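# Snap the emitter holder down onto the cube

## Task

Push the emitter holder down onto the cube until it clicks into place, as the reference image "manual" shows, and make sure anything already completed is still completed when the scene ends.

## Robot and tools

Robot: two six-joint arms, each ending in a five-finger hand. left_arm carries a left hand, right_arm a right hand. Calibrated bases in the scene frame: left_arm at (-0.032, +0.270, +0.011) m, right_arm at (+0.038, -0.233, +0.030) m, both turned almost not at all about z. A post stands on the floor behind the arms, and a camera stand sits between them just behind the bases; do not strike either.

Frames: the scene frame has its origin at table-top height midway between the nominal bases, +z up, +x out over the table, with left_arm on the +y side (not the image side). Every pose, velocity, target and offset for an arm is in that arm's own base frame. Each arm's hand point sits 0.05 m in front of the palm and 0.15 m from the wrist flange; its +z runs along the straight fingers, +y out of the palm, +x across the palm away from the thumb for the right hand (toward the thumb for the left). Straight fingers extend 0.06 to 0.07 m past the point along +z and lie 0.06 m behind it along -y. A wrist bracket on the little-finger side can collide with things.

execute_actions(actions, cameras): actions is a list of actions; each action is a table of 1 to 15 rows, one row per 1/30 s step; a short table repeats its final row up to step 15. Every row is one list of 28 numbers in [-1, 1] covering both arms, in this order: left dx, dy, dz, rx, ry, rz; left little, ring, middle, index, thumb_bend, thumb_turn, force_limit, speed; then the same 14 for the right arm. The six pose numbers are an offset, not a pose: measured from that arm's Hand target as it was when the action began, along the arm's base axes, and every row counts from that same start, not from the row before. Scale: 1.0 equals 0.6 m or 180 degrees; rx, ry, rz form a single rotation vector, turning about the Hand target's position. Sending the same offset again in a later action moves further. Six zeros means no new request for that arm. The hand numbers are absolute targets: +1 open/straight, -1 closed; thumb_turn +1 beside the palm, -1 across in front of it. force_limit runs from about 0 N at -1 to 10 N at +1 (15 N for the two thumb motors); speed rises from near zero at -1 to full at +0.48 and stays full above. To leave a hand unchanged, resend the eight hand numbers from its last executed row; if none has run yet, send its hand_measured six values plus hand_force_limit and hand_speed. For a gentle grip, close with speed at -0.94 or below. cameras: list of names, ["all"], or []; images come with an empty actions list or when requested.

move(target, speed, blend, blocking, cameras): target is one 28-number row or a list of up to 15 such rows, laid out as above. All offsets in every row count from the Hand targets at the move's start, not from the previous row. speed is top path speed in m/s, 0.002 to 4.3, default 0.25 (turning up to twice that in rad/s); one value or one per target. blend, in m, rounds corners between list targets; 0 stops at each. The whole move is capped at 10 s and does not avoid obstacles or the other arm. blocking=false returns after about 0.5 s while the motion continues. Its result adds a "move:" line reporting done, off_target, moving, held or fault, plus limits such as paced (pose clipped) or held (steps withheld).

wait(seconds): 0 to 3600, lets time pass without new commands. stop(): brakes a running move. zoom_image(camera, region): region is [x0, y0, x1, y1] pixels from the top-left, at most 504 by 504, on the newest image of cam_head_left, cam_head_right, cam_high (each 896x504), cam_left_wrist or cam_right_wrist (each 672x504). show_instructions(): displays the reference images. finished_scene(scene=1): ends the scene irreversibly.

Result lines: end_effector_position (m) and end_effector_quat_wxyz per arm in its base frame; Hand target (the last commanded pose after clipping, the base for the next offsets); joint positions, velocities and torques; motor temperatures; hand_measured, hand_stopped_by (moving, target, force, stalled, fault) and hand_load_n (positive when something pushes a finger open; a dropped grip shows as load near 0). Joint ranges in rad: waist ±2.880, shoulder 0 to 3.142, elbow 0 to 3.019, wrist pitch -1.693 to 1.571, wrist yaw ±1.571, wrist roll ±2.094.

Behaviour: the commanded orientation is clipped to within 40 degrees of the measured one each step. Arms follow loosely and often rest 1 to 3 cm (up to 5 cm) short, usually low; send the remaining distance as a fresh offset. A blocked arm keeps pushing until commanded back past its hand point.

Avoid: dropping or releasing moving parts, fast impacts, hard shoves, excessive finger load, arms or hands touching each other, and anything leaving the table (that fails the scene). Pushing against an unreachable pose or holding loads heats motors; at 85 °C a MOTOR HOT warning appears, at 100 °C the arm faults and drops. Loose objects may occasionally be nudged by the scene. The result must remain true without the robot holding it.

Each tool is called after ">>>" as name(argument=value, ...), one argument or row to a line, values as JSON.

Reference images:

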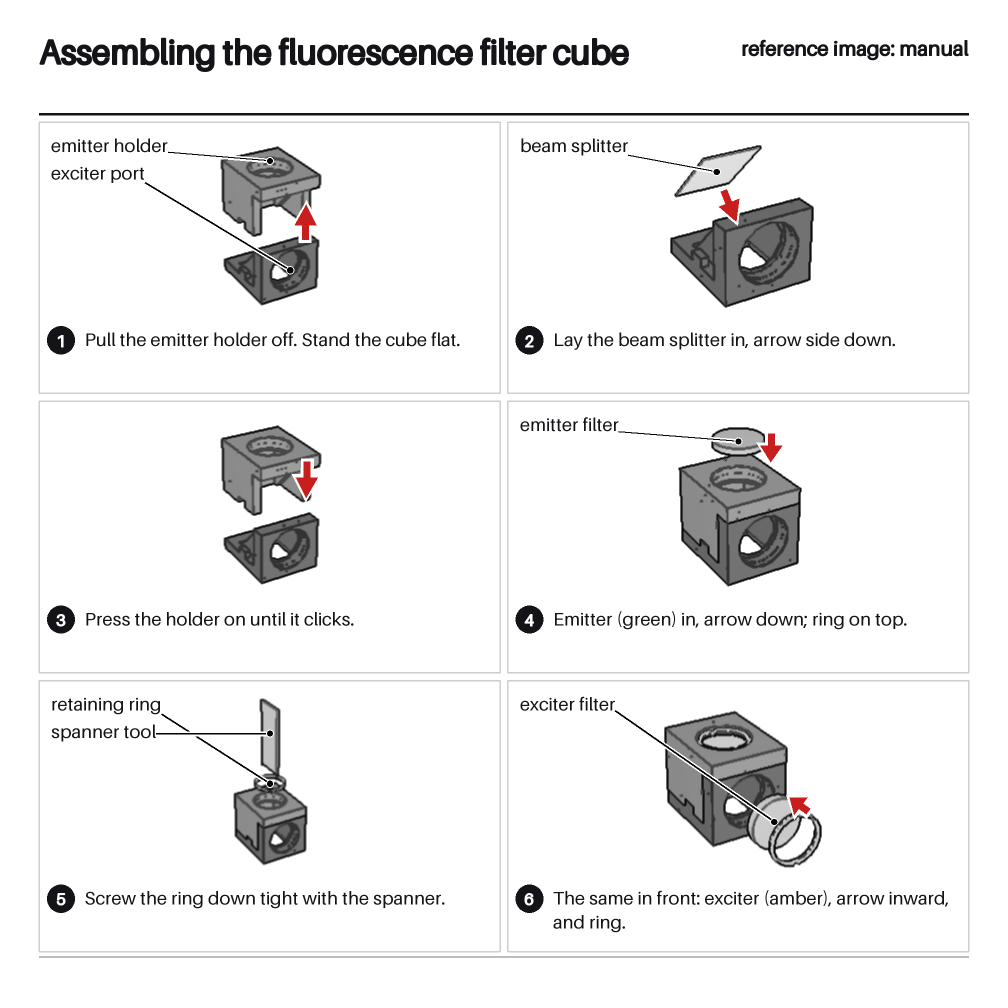

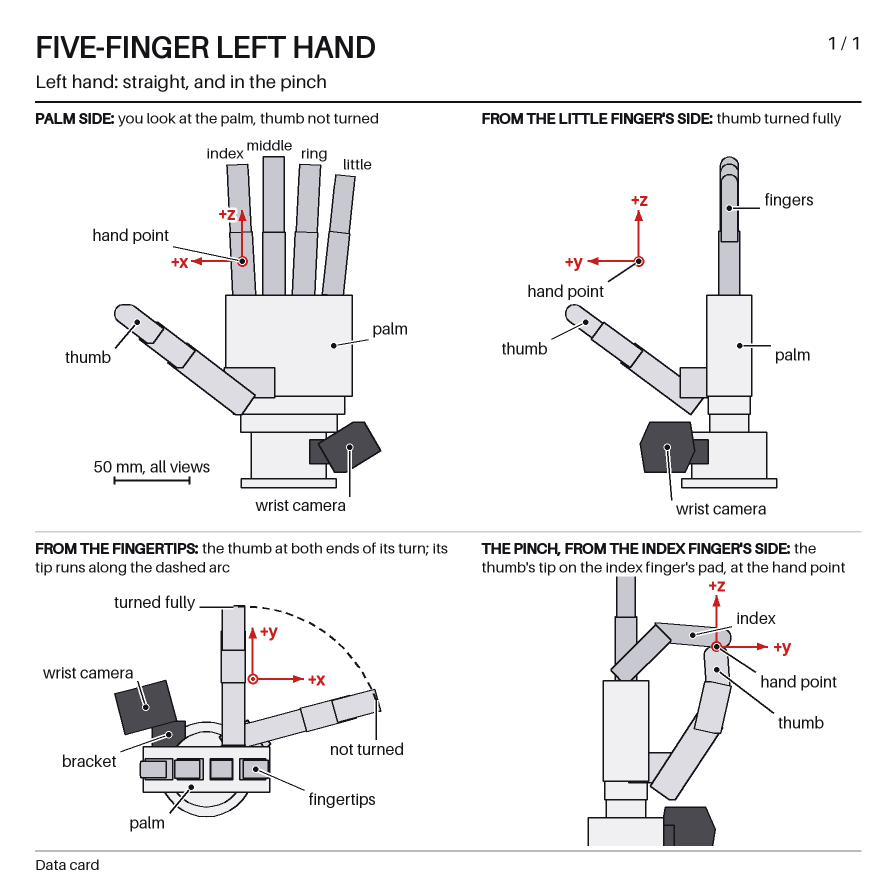

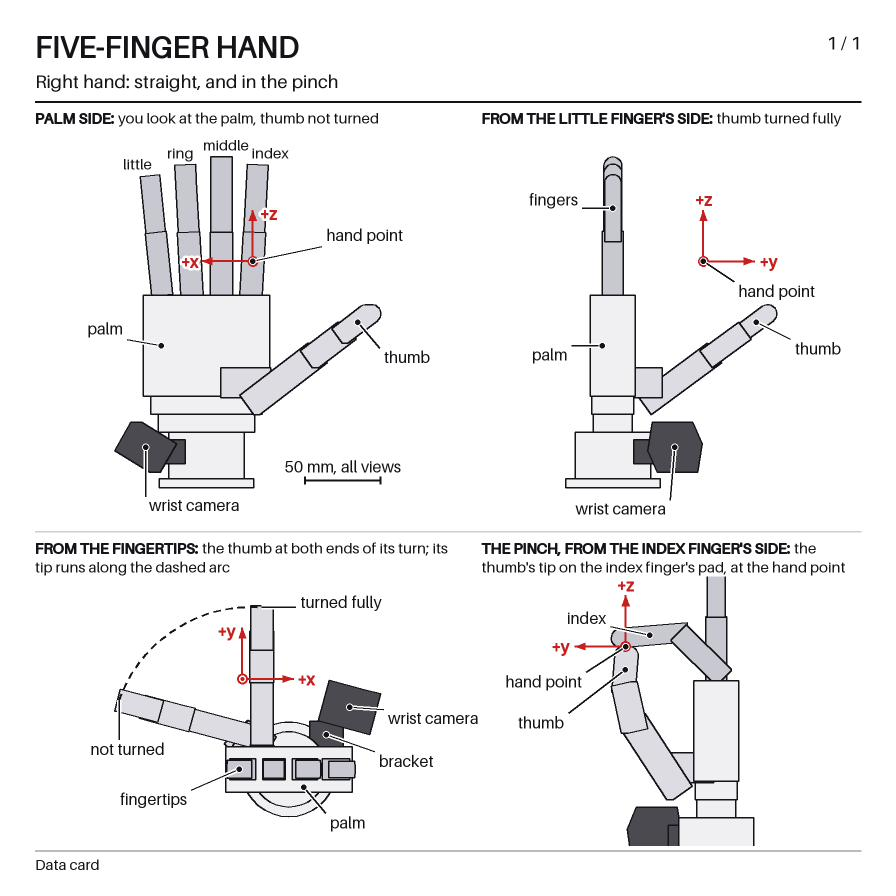

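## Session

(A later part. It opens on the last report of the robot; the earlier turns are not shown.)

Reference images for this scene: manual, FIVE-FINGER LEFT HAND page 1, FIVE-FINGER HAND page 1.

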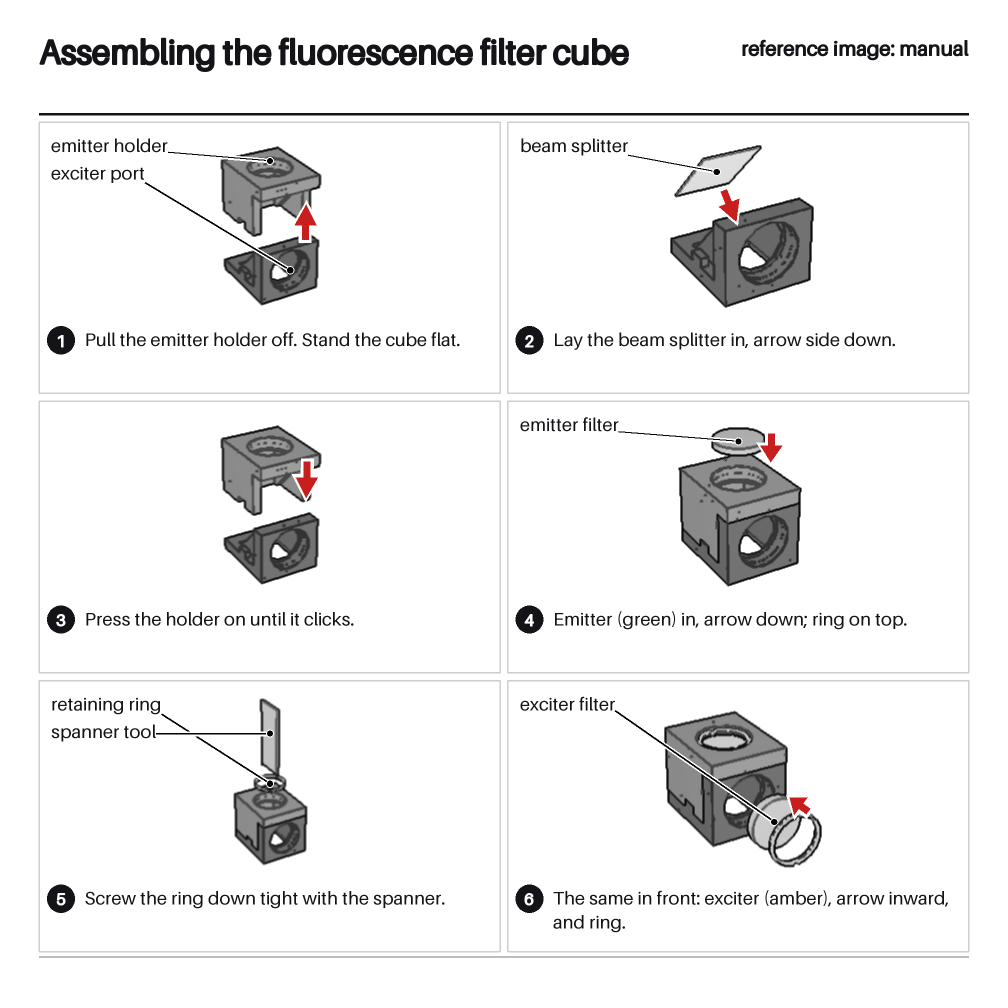

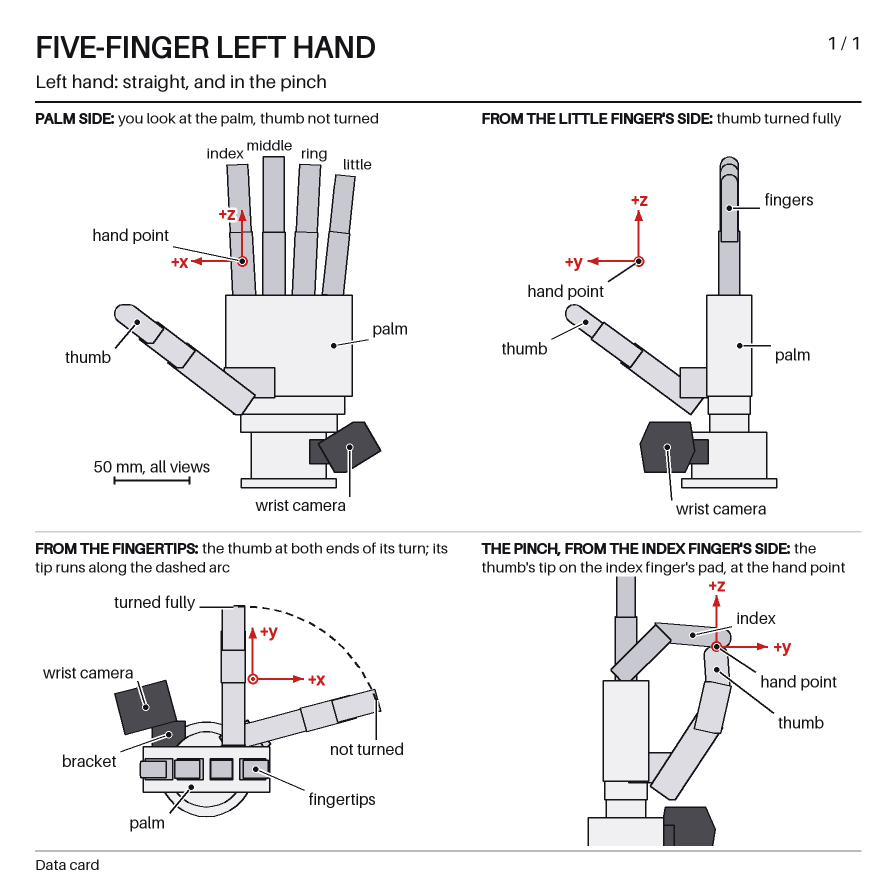

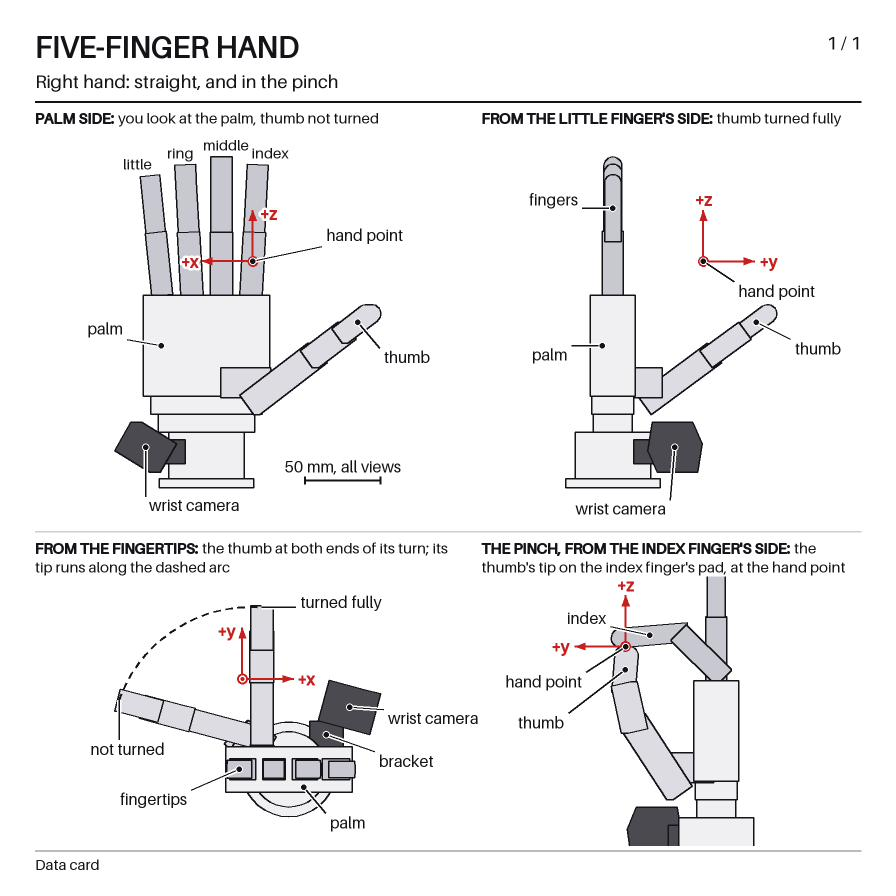

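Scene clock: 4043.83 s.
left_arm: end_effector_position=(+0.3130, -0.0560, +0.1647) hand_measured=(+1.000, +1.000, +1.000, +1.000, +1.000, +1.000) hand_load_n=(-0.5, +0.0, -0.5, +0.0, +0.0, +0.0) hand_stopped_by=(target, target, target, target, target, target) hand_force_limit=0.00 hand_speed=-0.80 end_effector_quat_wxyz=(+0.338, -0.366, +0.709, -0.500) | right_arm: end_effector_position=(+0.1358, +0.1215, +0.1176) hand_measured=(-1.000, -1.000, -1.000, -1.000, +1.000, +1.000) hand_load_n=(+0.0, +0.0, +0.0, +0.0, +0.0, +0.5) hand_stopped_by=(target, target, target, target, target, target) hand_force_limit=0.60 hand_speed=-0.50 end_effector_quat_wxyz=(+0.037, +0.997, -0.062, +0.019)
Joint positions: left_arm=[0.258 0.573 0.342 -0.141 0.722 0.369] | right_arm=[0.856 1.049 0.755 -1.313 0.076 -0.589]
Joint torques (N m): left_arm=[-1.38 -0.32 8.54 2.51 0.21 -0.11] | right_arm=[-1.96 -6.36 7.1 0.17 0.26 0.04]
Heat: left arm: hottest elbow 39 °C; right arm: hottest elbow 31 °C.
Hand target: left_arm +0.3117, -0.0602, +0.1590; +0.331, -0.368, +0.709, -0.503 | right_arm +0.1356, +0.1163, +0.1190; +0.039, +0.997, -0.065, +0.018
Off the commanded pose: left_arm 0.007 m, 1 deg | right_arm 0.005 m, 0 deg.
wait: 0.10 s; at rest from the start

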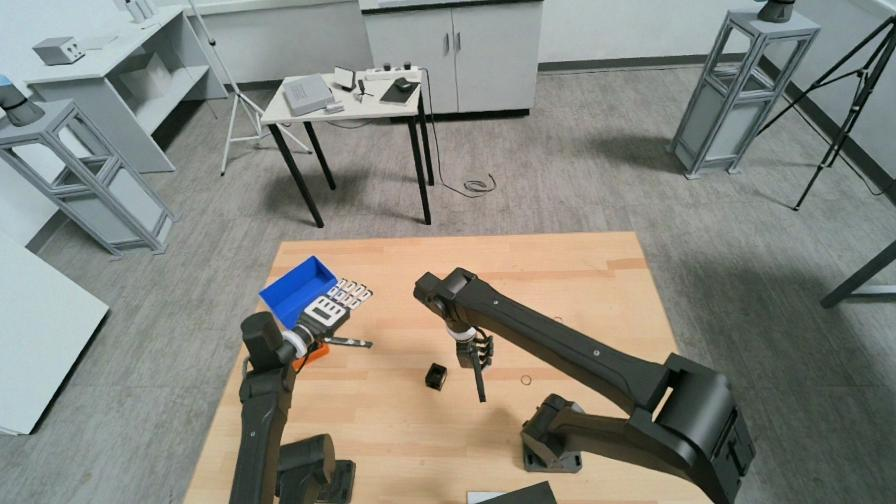

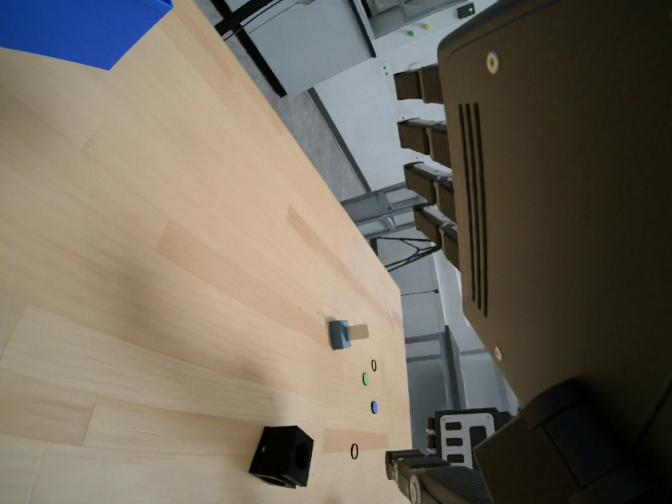

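>>> move(
  target=[
    [0,0,0,0,0,0,1,1,1,1,1,1,0,-0.8,0.0107,0.1645,-0.03,0.0261,0.0083,-0.0364,-1,-1,-1,-1,1,1,0.6,-0.5],
    [0,0,0,0,0,0,1,1,1,1,1,1,0,-0.8,0.0107,0.1645,-0.15,0.0261,0.0083,-0.0364,-1,-1,-1,-1,1,1,0.6,-0.5],
  ],
  speed=0.1,
  blend=[0.02,0],
  cameras=["cam_left_wrist","cam_right_wrist","cam_head_right"],
)

>>> zoom_image(
  camera="cam_left_wrist",
  region=[240, 400, 400, 500],
)

>>> zoom_image(
  camera="cam_head_right",
  region=[390, 300, 510, 410],
)

Scene clock: 4072.70 s.
left_arm: end_effector_position=(+0.3130, -0.0560, +0.1647) hand_measured=(+1.000, +1.000, +1.000, +1.000, +1.000, +1.000) hand_load_n=(+0.0, +0.0, -0.5, +0.0, +0.0, -0.5) hand_stopped_by=(target, target, target, target, target, target) hand_force_limit=0.00 hand_speed=-0.80 end_effector_quat_wxyz=(+0.338, -0.366, +0.709, -0.500) | right_arm: end_effector_position=(+0.1449, +0.2112, +0.0313) hand_measured=(-1.000, -1.000, -1.000, -1.000, +1.000, +1.000) hand_load_n=(+0.0, +0.0, +0.0, +0.5, +0.0, +0.0) hand_stopped_by=(target, target, target, target, target, target) hand_force_limit=0.60 hand_speed=-0.50 end_effector_quat_wxyz=(+0.002, +0.992, -0.126, -0.001)
Joint positions: left_arm=[0.258 0.573 0.342 -0.141 0.722 0.369] | right_arm=[0.946 1.361 0.761 -0.975 0.001 -0.373]
Joint torques (N m): left_arm=[-1.79 -0.21 8.55 2.55 0.21 -0.11] | right_arm=[0.67 -8.88 6.26 0.92 0.11 0.19]
Heat: left arm: hottest elbow 39 °C; right arm: hottest elbow 32 °C.
Hand target: left_arm +0.3117, -0.0602, +0.1590; +0.331, -0.368, +0.709, -0.503 | right_arm +0.1420, +0.2152, +0.0291; +0.000, +0.993, -0.122, +0.000
Off the commanded pose: left_arm 0.007 m, 1 deg | right_arm 0.005 m, 1 deg.
move: done
Images, in order (width x height): cam_head_right 896x504, cam_left_wrist 672x504, cam_right_wrist 672x504.

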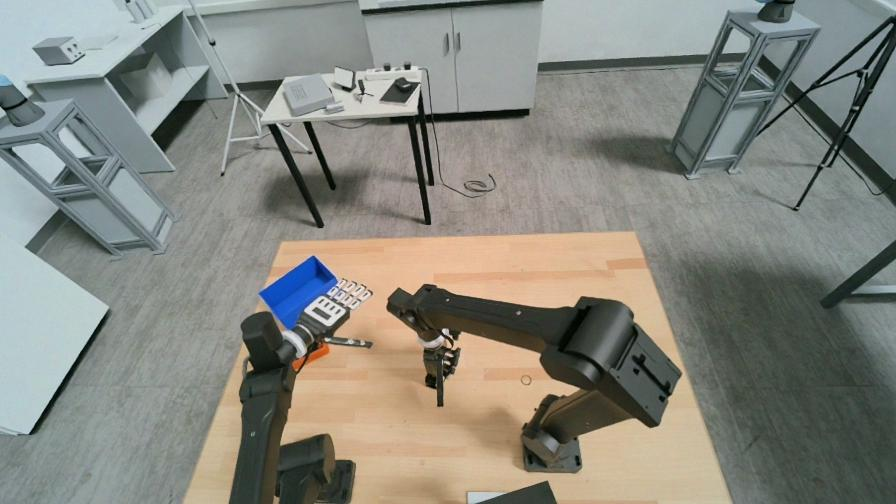

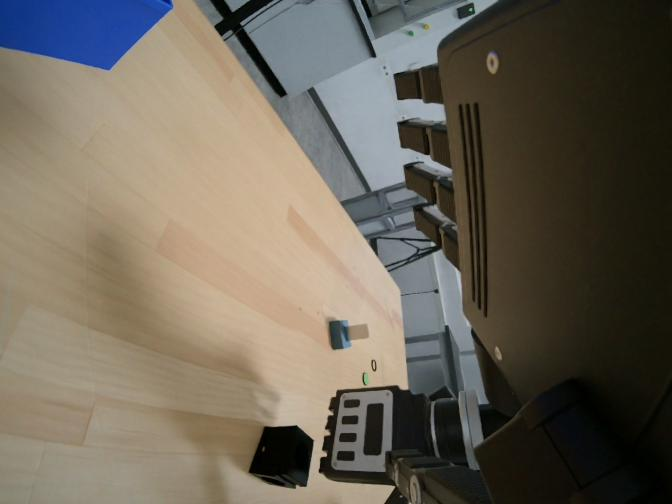

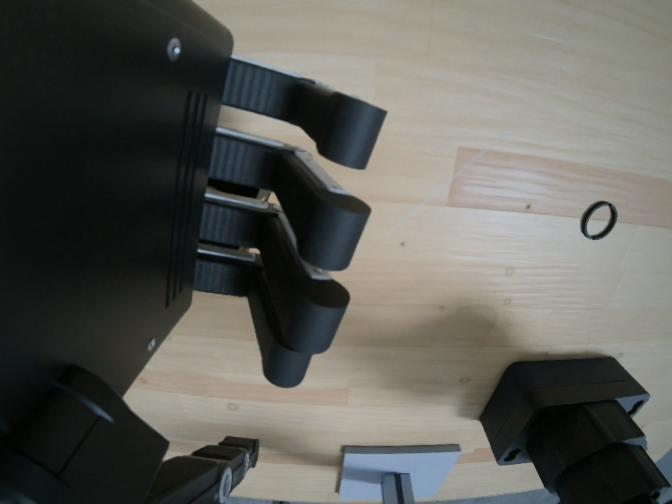

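Scaled by 3.150 from the camera's image (finer frame: 960x720).

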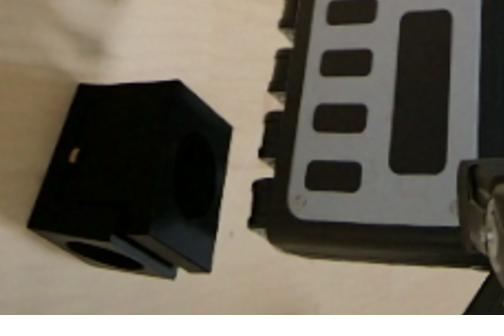

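Scaled by 4.200.

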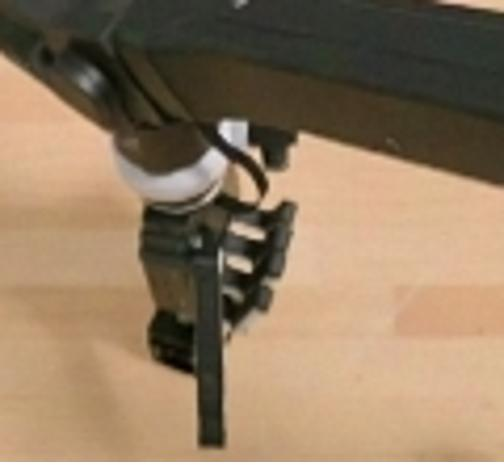

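>>> move(
  target=[0,0,0,0,0,0,1,1,1,1,1,1,0,-0.8,-0.0083,-0.0153,-0.0568,0,0,0,-1,-1,-1,-1,1,1,0.6,-0.5],
  speed=0.03,
  cameras=["cam_left_wrist"],
)

>>> zoom_image(
  camera="cam_left_wrist",
  region=[245, 420, 325, 495],
)

Scene clock: 4081.17 s.
left_arm: end_effector_position=(+0.3130, -0.0560, +0.1647) hand_measured=(+1.000, +1.000, +1.000, +1.000, +1.000, +1.000) hand_load_n=(+0.0, +0.0, +0.0, +0.0, +0.0, +0.0) hand_stopped_by=(target, target, target, target, target, target) hand_force_limit=0.00 hand_speed=-0.80 end_effector_quat_wxyz=(+0.338, -0.366, +0.709, -0.500) | right_arm: end_effector_position=(+0.1417, +0.2072, +0.0114) hand_measured=(-1.000, -1.000, -1.000, -1.000, +1.000, +1.000) hand_load_n=(+0.0, +0.0, +0.0, +0.0, +0.0, +0.0) hand_stopped_by=(target, target, target, target, target, target) hand_force_limit=0.60 hand_speed=-0.50 end_effector_quat_wxyz=(-0.004, +0.992, -0.126, +0.002)
Joint positions: left_arm=[0.258 0.573 0.342 -0.141 0.722 0.369] | right_arm=[0.946 1.375 0.712 -0.899 0 -0.373]
Joint torques (N m): left_arm=[-1.61 -0.32 8.47 2.51 0.2 -0.11] | right_arm=[0.32 -6.65 4.34 2.15 0.15 0.15]
Heat: left arm: hottest elbow 39 °C; right arm: hottest elbow 32 °C.
Hand target: left_arm +0.3117, -0.0602, +0.1590; +0.331, -0.368, +0.709, -0.503 | right_arm +0.1371, +0.2060, -0.0051; +0.000, +0.993, -0.122, +0.000
Off the commanded pose: left_arm 0.007 m, 1 deg | right_arm 0.017 m, 1 deg.
move: off_target (right_arm)

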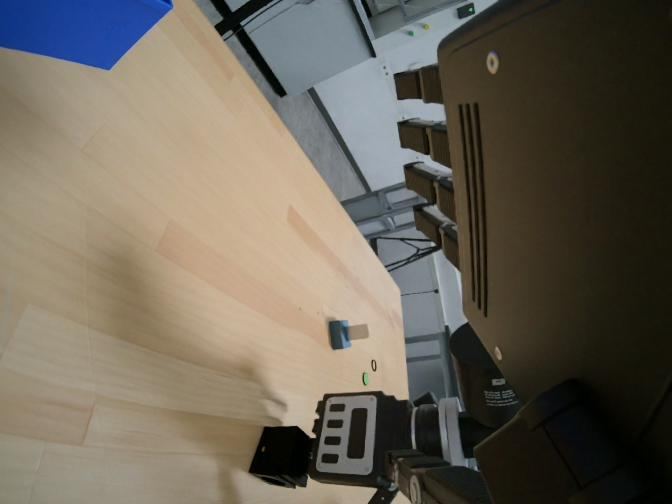

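Scaled by 6.300 from the camera's image (finer frame: 960x720).

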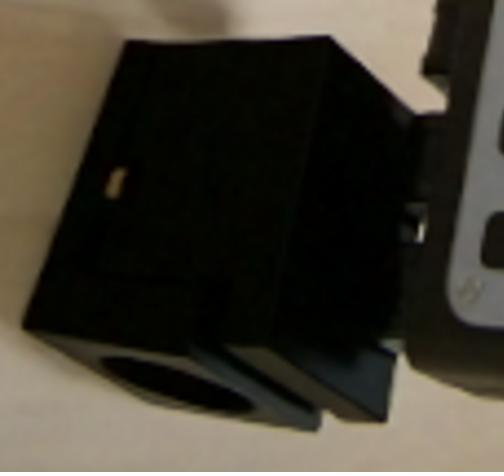

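>>> move(
  target=[
    [0,0,0,0,0,0,1,1,1,1,1,1,0,-0.8,0,0,0.035,0,0,0,-1,-1,-1,-1,1,1,0.6,-0.5],
    [0,0,0,0,0,0,1,1,1,1,1,1,0,-0.8,-0.0145,0.0035,0.035,0,0,0,-1,-1,-1,-1,1,1,0.6,-0.5],
    [0,0,0,0,0,0,1,1,1,1,1,1,0,-0.8,-0.0145,0.0035,-0.005,0,0,0,-1,-1,-1,-1,1,1,0.6,-0.5],
  ],
  speed=0.03,
  cameras=["cam_left_wrist"],
)

>>> zoom_image(
  camera="cam_left_wrist",
  region=[245, 420, 325, 495],
)

Scene clock: 4089.30 s.
left_arm: end_effector_position=(+0.3130, -0.0560, +0.1647) hand_measured=(+1.000, +1.000, +1.000, +1.000, +1.000, +1.000) hand_load_n=(+0.0, +0.0, +0.0, +0.0, +0.0, +0.0) hand_stopped_by=(target, target, target, target, target, target) hand_force_limit=0.00 hand_speed=-0.80 end_effector_quat_wxyz=(+0.338, -0.366, +0.709, -0.500) | right_arm: end_effector_position=(+0.1344, +0.2103, +0.0107) hand_measured=(-1.000, -1.000, -1.000, -1.000, +1.000, +1.000) hand_load_n=(+0.0, +0.0, +0.0, +0.0, +0.0, -0.5) hand_stopped_by=(target, target, target, target, target, target) hand_force_limit=0.60 hand_speed=-0.50 end_effector_quat_wxyz=(-0.008, +0.992, -0.126, +0.003)
Joint positions: left_arm=[0.258 0.573 0.342 -0.141 0.722 0.369] | right_arm=[0.968 1.365 0.702 -0.891 -0.003 -0.351]
Joint torques (N m): left_arm=[-1.55 -0.21 8.55 2.48 0.22 -0.11] | right_arm=[0.67 -5.83 4.18 2.15 0.27 0.18]
Heat: left arm: hottest elbow 39 °C; right arm: hottest elbow 32 °C.
Hand target: left_arm +0.3117, -0.0602, +0.1590; +0.331, -0.368, +0.709, -0.503 | right_arm +0.1283, +0.2081, -0.0080; +0.000, +0.993, -0.122, +0.000
Off the commanded pose: left_arm 0.007 m, 1 deg | right_arm 0.020 m, 1 deg.
move: off_target (right_arm)

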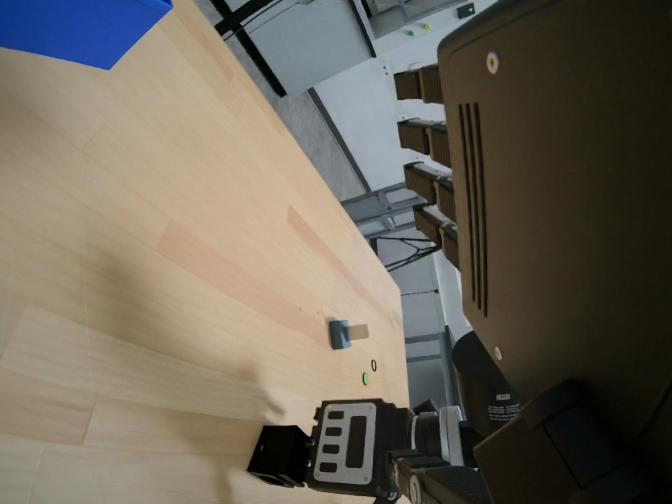

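Scaled by 6.300 from the camera's image (finer frame: 960x720).

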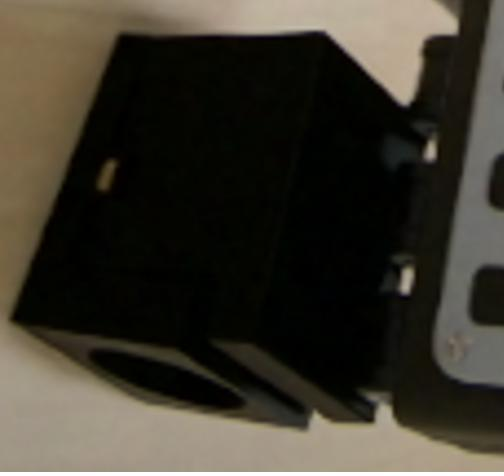

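>>> move(
  target=[0,0,0,0,0,0,1,1,1,1,1,1,0,-0.8,-0.015,0.003,0,0,0,0,-1,-1,-1,-1,1,1,0.6,-0.5],
  speed=0.03,
  cameras=["cam_left_wrist"],
)

>>> zoom_image(
  camera="cam_left_wrist",
  region=[245, 420, 325, 495],
)

Scene clock: 4092.57 s.
left_arm: end_effector_position=(+0.3130, -0.0560, +0.1647) hand_measured=(+1.000, +1.000, +1.000, +1.000, +1.000, +1.000) hand_load_n=(+0.0, +0.0, +0.0, +0.0, +0.0, +0.0) hand_stopped_by=(target, target, target, target, target, target) hand_force_limit=0.00 hand_speed=-0.80 end_effector_quat_wxyz=(+0.338, -0.366, +0.709, -0.500) | right_arm: end_effector_position=(+0.1319, +0.2151, +0.0101) hand_measured=(-1.000, -1.000, -1.000, -1.000, +1.000, +1.000) hand_load_n=(-0.5, +0.0, +0.0, +0.0, +0.0, +0.0) hand_stopped_by=(target, target, target, target, target, target) hand_force_limit=0.60 hand_speed=-0.50 end_effector_quat_wxyz=(-0.014, +0.992, -0.126, +0.008)
Joint positions: left_arm=[0.258 0.573 0.342 -0.141 0.722 0.369] | right_arm=[0.987 1.36 0.699 -0.877 0.002 -0.332]
Joint torques (N m): left_arm=[-1.96 0.21 8.54 2.61 0.2 -0.12] | right_arm=[1.38 -6.12 3.85 1.69 0.1 0.25]
Heat: left arm: hottest elbow 39 °C; right arm: hottest elbow 32 °C.
Hand target: left_arm +0.3117, -0.0602, +0.1590; +0.331, -0.368, +0.709, -0.503 | right_arm +0.1193, +0.2099, -0.0081; +0.000, +0.993, -0.122, +0.000
Off the commanded pose: left_arm 0.007 m, 1 deg | right_arm 0.023 m, 2 deg.
move: off_target (right_arm)

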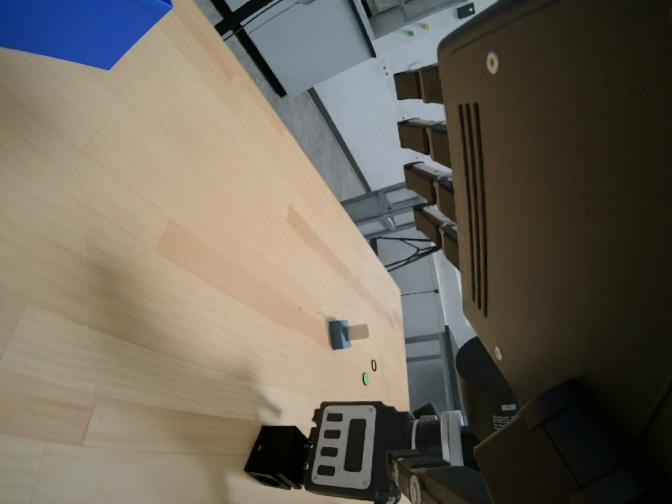

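Scaled by 6.300 from the camera's image (finer frame: 960x720).

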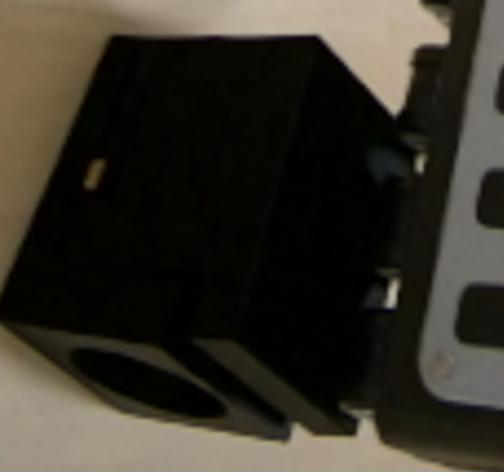

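>>> move(
  target=[0,0,0,0,0,0,1,1,1,1,1,1,0,-0.8,-0.008,-0.03,-0.045,0,0,0,-1,-1,-1,-1,1,1,0.6,-0.5],
  speed=0.03,
  cameras=["cam_left_wrist"],
)

>>> zoom_image(
  camera="cam_left_wrist",
  region=[245, 420, 325, 495],
)

Scene clock: 4096.07 s.
left_arm: end_effector_position=(+0.3130, -0.0560, +0.1647) hand_measured=(+1.000, +1.000, +1.000, +1.000, +1.000, +1.000) hand_load_n=(-0.5, +0.0, +0.0, +0.0, +0.0, +0.0) hand_stopped_by=(target, target, target, target, target, target) hand_force_limit=0.00 hand_speed=-0.80 end_effector_quat_wxyz=(+0.338, -0.366, +0.709, -0.500) | right_arm: end_effector_position=(+0.1316, +0.2144, +0.0054) hand_measured=(-1.000, -1.000, -1.000, -1.000, +1.000, +1.000) hand_load_n=(+0.5, +0.0, +0.0, +0.0, +0.0, -0.5) hand_stopped_by=(target, target, target, target, target, target) hand_force_limit=0.60 hand_speed=-0.50 end_effector_quat_wxyz=(-0.042, +0.991, -0.124, +0.022)
Joint positions: left_arm=[0.258 0.573 0.342 -0.141 0.722 0.369] | right_arm=[0.987 1.316 0.652 -0.813 0.002 -0.335]
Joint torques (N m): left_arm=[-1.55 -0.26 8.61 2.56 0.22 -0.11] | right_arm=[-0.26 -1.67 1.74 2.21 0.09 0.12]
Heat: left arm: hottest elbow 39 °C; right arm: hottest elbow 31 °C.
Hand target: left_arm +0.3117, -0.0602, +0.1590; +0.331, -0.368, +0.709, -0.503 | right_arm +0.1145, +0.1918, -0.0350; +0.000, +0.993, -0.122, +0.000
Off the commanded pose: left_arm 0.007 m, 1 deg | right_arm 0.049 m, 5 deg.
move: off_target (right_arm)

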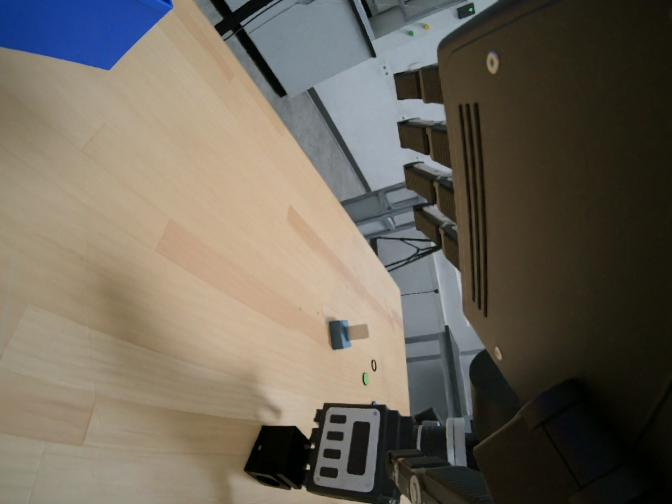

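Scaled by 6.300 from the camera's image (finer frame: 960x720).

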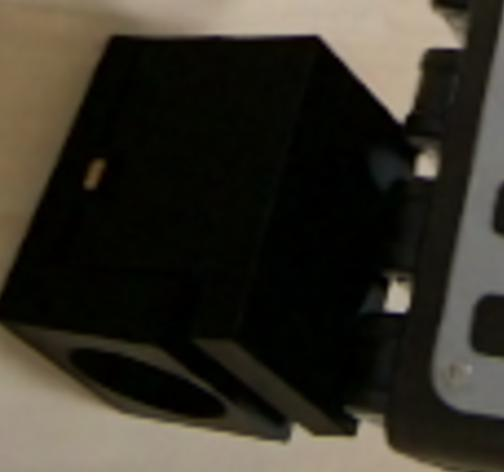

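>>> move(
  target=[
    [0,0,0,0,0,0,1,1,1,1,1,1,0,-0.8,0.0325,0.0403,0.065,0,0,0,-1,-1,-1,-1,1,1,0.6,-0.5],
    [0,0,0,0,0,0,1,1,1,1,1,1,0,-0.8,0.0325,0.0403,0.26,0,0,0,-1,-1,-1,-1,1,1,0.6,-0.5],
    [0,0,0,0,0,0,1,1,1,1,1,1,0,-0.8,0.07,0.28,0.22,0,0,0,-1,-1,-1,-1,1,1,0.6,-0.5],
  ],
  speed=[0.03,0.08,0.12],
  blend=[0.004,0.03,0],
  cameras=["cam_left_wrist","cam_right_wrist","cam_head_right"],
)

Scene clock: 4121.67 s.
left_arm: end_effector_position=(+0.3140, -0.0527, +0.1608) hand_measured=(+1.000, +1.000, +1.000, +1.000, +1.000, +1.000) hand_load_n=(+0.0, +0.0, +0.0, +0.0, +0.0, -4.5) hand_stopped_by=(target, target, target, target, target, target) hand_force_limit=0.00 hand_speed=-0.80 end_effector_quat_wxyz=(+0.344, -0.365, +0.712, -0.492) | right_arm: end_effector_position=(+0.1501, +0.3244, +0.0816) hand_measured=(-1.000, -1.000, -1.000, -1.000, +1.000, +1.000) hand_load_n=(+0.0, +0.0, +0.5, +0.0, -0.5, +0.0) hand_stopped_by=(target, target, target, target, target, target) hand_force_limit=0.60 hand_speed=-0.50 end_effector_quat_wxyz=(+0.034, +0.992, -0.123, -0.010)
Joint positions: left_arm=[0.258 0.576 0.339 -0.14 0.708 0.389] | right_arm=[1.095 1.588 1.146 -1.199 0.004 -0.23]
Joint torques (N m): left_arm=[-1.44 -0.5 8.8 2.51 0.81 -0.33] | right_arm=[1.2 -13.33 11.82 0.68 -0.08 0.29]
Heat: left arm: hottest elbow 39 °C; right arm: hottest elbow 31 °C.
Hand target: left_arm +0.3115, -0.0600, +0.1591; +0.331, -0.368, +0.709, -0.502 (last step not sent: back at the drive's target) | right_arm +0.1547, +0.3564, +0.0986; -0.001, +0.993, -0.122, -0.001 (last step not sent: back at the drive's target)
Off the commanded pose: left_arm 0.008 m, 2 deg | right_arm 0.039 m, 4 deg.
move: held (left_arm), held (right_arm; a check stopped the path); limits=held
pose unreachable (left arm): on one or more control steps of this call, first in action 0 (counted from 0), this arm could not follow its commanded pose, so it was not sent that pose on those steps. On the call's last step it was still not sent that pose. It may still have moved: this result reports where it is.
cause: moving toward the commanded pose would bring a part of the arm too close to another arm (a part of this arm just beyond joint 6 (wrist roll) and a part of the right arm just beyond its joint 4 (wrist pitch), where that arm would come to rest).
pose unreachable (right arm): on one or more control steps of this call, first in action 0 (counted from 0), this arm could not follow its commanded pose, so it was not sent that pose on those steps. It may still have moved: this result reports where it is.
cause: moving toward the commanded pose would bring a part of the arm too close to another arm (a part of this arm just beyond joint 4 (wrist pitch) and a part of the left arm just beyond its joint 6 (wrist roll), 10 mm apart when this arm was first held).
Images, in order (width x height): cam_head_right 896x504, cam_left_wrist 672x504, cam_right_wrist 672x504.

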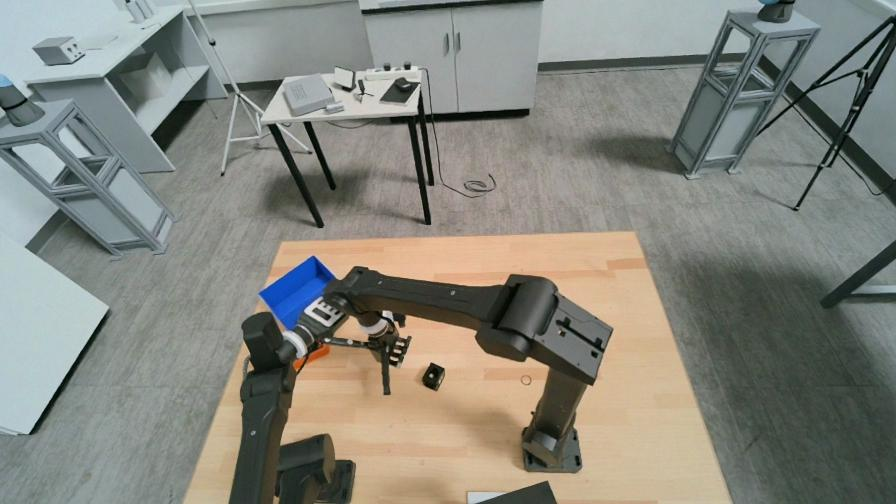

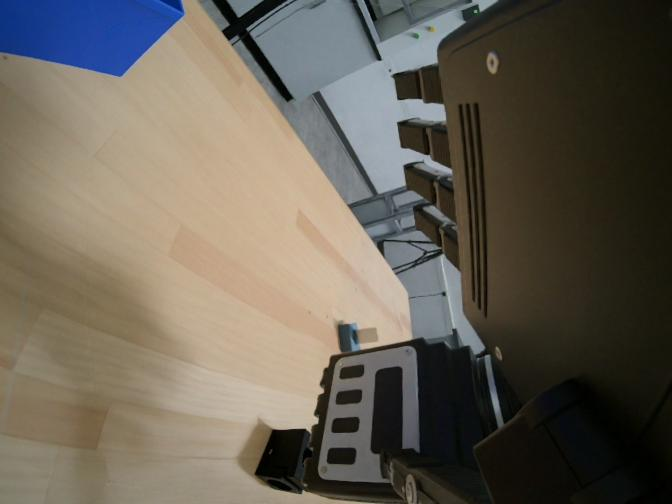

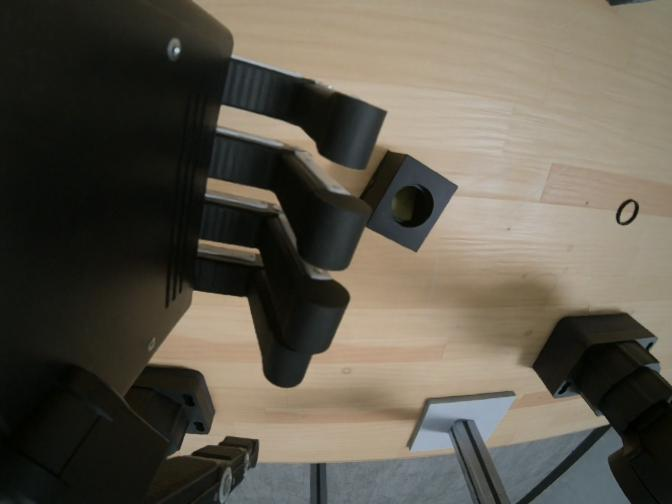

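>>> move(
  target=[0,0,0,0,0,0,1,1,1,1,1,1,0,-0.8,0,-0.09,0,0,0,0,-1,-1,-1,-1,1,1,0.6,-0.5],
  speed=0.1,
  cameras=["cam_left_wrist","cam_right_wrist"],
)

>>> zoom_image(
  camera="cam_right_wrist",
  region=[330, 130, 470, 260],
)

Scene clock: 4125.30 s.
left_arm: end_effector_position=(+0.3127, -0.0556, +0.1622) hand_measured=(+1.000, +1.000, +1.000, +1.000, +1.000, +1.000) hand_load_n=(+0.0, +0.0, +0.0, +0.0, +0.5, +0.0) hand_stopped_by=(target, target, target, target, target, target) hand_force_limit=0.00 hand_speed=-0.80 end_effector_quat_wxyz=(+0.337, -0.368, +0.709, -0.498) | right_arm: end_effector_position=(+0.1498, +0.3028, +0.0955) hand_measured=(-1.000, -1.000, -1.000, -1.000, +1.000, +1.000) hand_load_n=(+0.0, +0.5, +0.0, +0.0, +0.0, +0.0) hand_stopped_by=(target, target, target, target, target, target) hand_force_limit=0.60 hand_speed=-0.50 end_effector_quat_wxyz=(+0.010, +0.993, -0.119, -0.004)
Joint positions: left_arm=[0.258 0.575 0.339 -0.139 0.719 0.371] | right_arm=[1.071 1.49 1.082 -1.185 0 -0.261]
Joint torques (N m): left_arm=[-1.55 -0.44 8.94 2.44 0.38 -0.11] | right_arm=[-1.9 -13.74 6.8 0.91 0.06 0.04]
Heat: left arm: hottest elbow 39 °C; right arm: hottest elbow 31 °C.
Hand target: left_arm +0.3115, -0.0600, +0.1591; +0.331, -0.368, +0.709, -0.502 | right_arm +0.1548, +0.3024, +0.0986; -0.001, +0.993, -0.122, -0.001
Off the commanded pose: left_arm 0.006 m, 1 deg | right_arm 0.006 m, 1 deg.
held back during your reply time or a wait (left arm), on 19 control steps: a part of the arm was too close to another arm, or the arm's last command would have brought one too close.
held back during your reply time or a wait (right arm), on 11 control steps: a part of the arm was too close to another arm, or the arm's last command would have brought one too close.
move: done; limits=held
pose unreachable (left arm): on one or more control steps of this call, first in action 0 (counted from 0), this arm could not follow its commanded pose, so it was not sent that pose on those steps. It may still have moved: this result reports where it is.
cause: moving toward the commanded pose would bring a part of the arm too close to another arm (a part of this arm just beyond joint 6 (wrist roll) and a part of the right arm just beyond its joint 4 (wrist pitch), along the way the arms are being sent, or toward where that arm still pushes).

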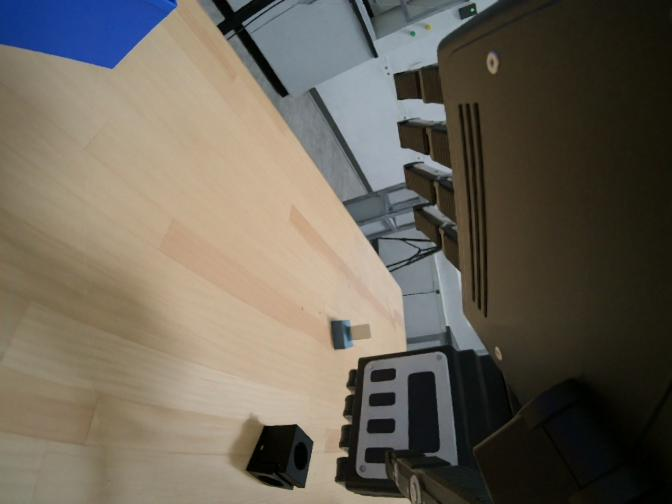

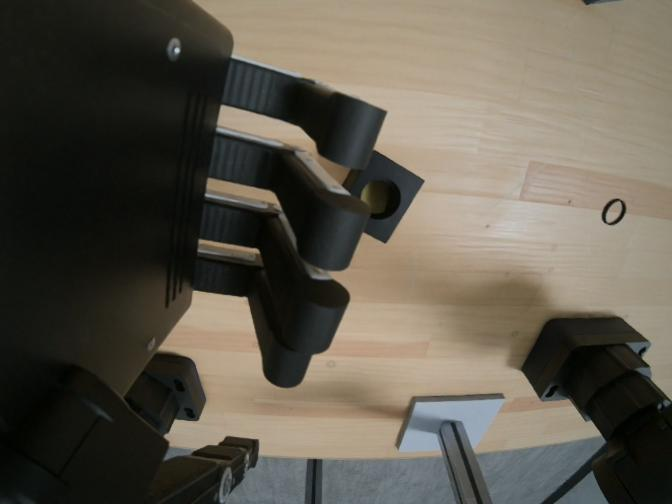

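Scaled by 3.600 from the camera's image (finer frame: 960x720).

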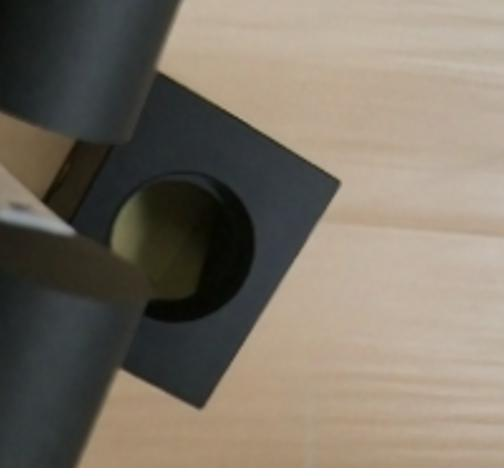

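>>> move(
  target=[
    [0,0,0,0,0,0,1,1,1,1,1,1,0,-0.8,0.05,-0.05,0.05,0,0,-0.1,-1,-1,-1,-1,1,1,0.6,-0.5],
    [0,0,0,0,0,0,1,1,1,1,1,1,0,-0.8,0.217,-0.11,0.033,0,0,-0.422,-1,-1,-1,-1,1,1,0.6,-0.5],
  ],
  speed=0.12,
  blend=[0.03,0],
  cameras=["cam_left_wrist","cam_right_wrist","cam_head_right"],
)

Scene clock: 4147.57 s.
left_arm: end_effector_position=(+0.3127, -0.0556, +0.1622) hand_measured=(+1.000, +1.000, +1.000, +1.000, +1.000, +1.000) hand_load_n=(-0.5, -0.5, -0.5, +0.0, +0.0, +0.0) hand_stopped_by=(target, target, target, target, target, target) hand_force_limit=0.00 hand_speed=-0.80 end_effector_quat_wxyz=(+0.337, -0.368, +0.709, -0.498) | right_arm: end_effector_position=(+0.2727, +0.2341, +0.1153) hand_measured=(-1.000, -1.000, -1.000, -1.000, +1.000, +1.000) hand_load_n=(+0.0, +0.0, +0.0, +0.0, +0.0, +0.0) hand_stopped_by=(target, target, target, target, target, target) hand_force_limit=0.60 hand_speed=-0.50 end_effector_quat_wxyz=(+0.009, +0.715, -0.699, -0.002)
Joint positions: left_arm=[0.258 0.575 0.339 -0.139 0.719 0.371] | right_arm=[0.551 1.436 1.082 -1.237 0 0.529]
Joint torques (N m): left_arm=[-1.79 -0.32 8.88 2.36 0.36 -0.11] | right_arm=[-2.02 -11.11 8.66 0.91 0.1 0.19]
Heat: left arm: hottest elbow 39 °C; right arm: hottest elbow 33 °C.
Hand target: left_arm +0.3115, -0.0600, +0.1591; +0.331, -0.368, +0.709, -0.502 | right_arm +0.2850, +0.2364, +0.1185; -0.002, +0.707, -0.707, +0.000
Off the commanded pose: left_arm 0.006 m, 1 deg | right_arm 0.013 m, 2 deg.
move: off_target (right_arm)
Images, in order (width x height): cam_head_right 896x504, cam_left_wrist 672x504, cam_right_wrist 672x504.

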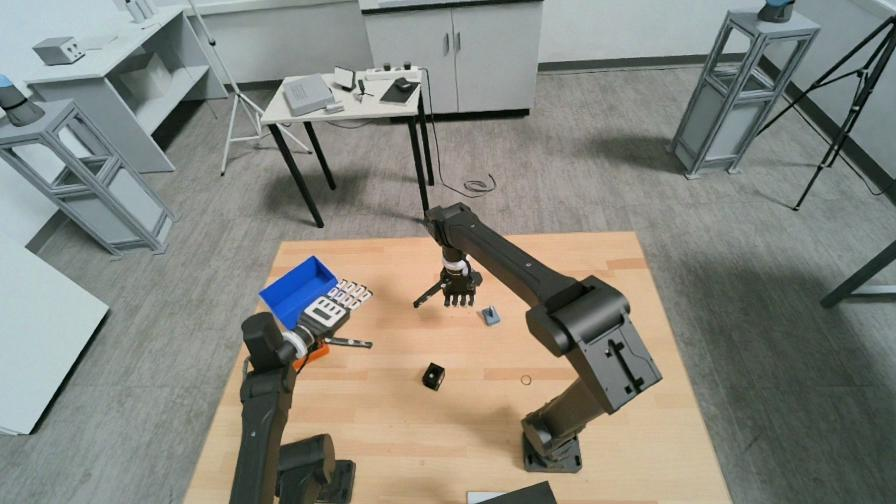

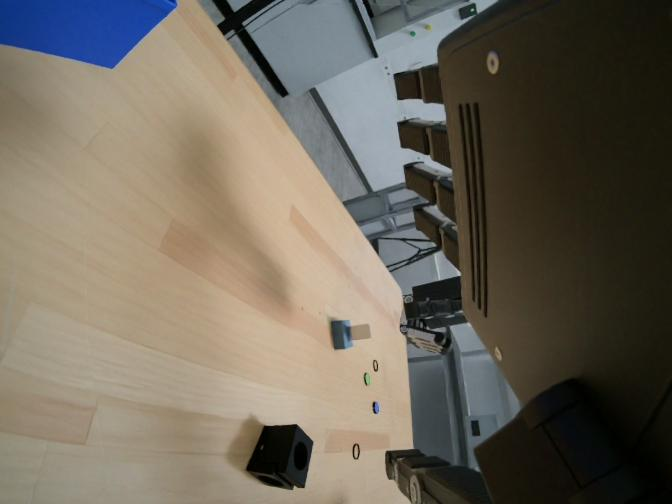

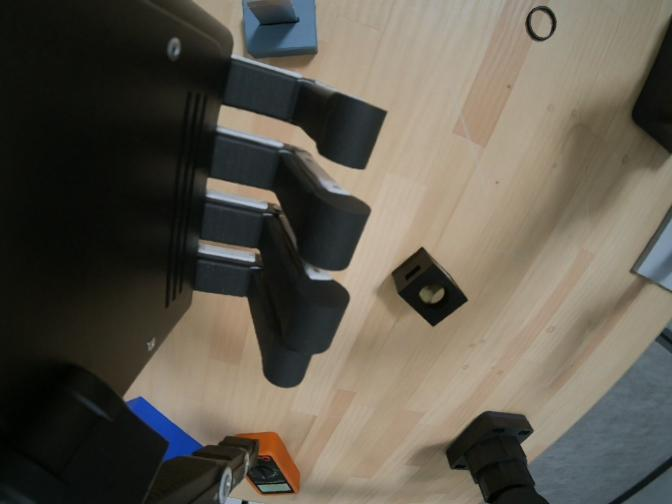

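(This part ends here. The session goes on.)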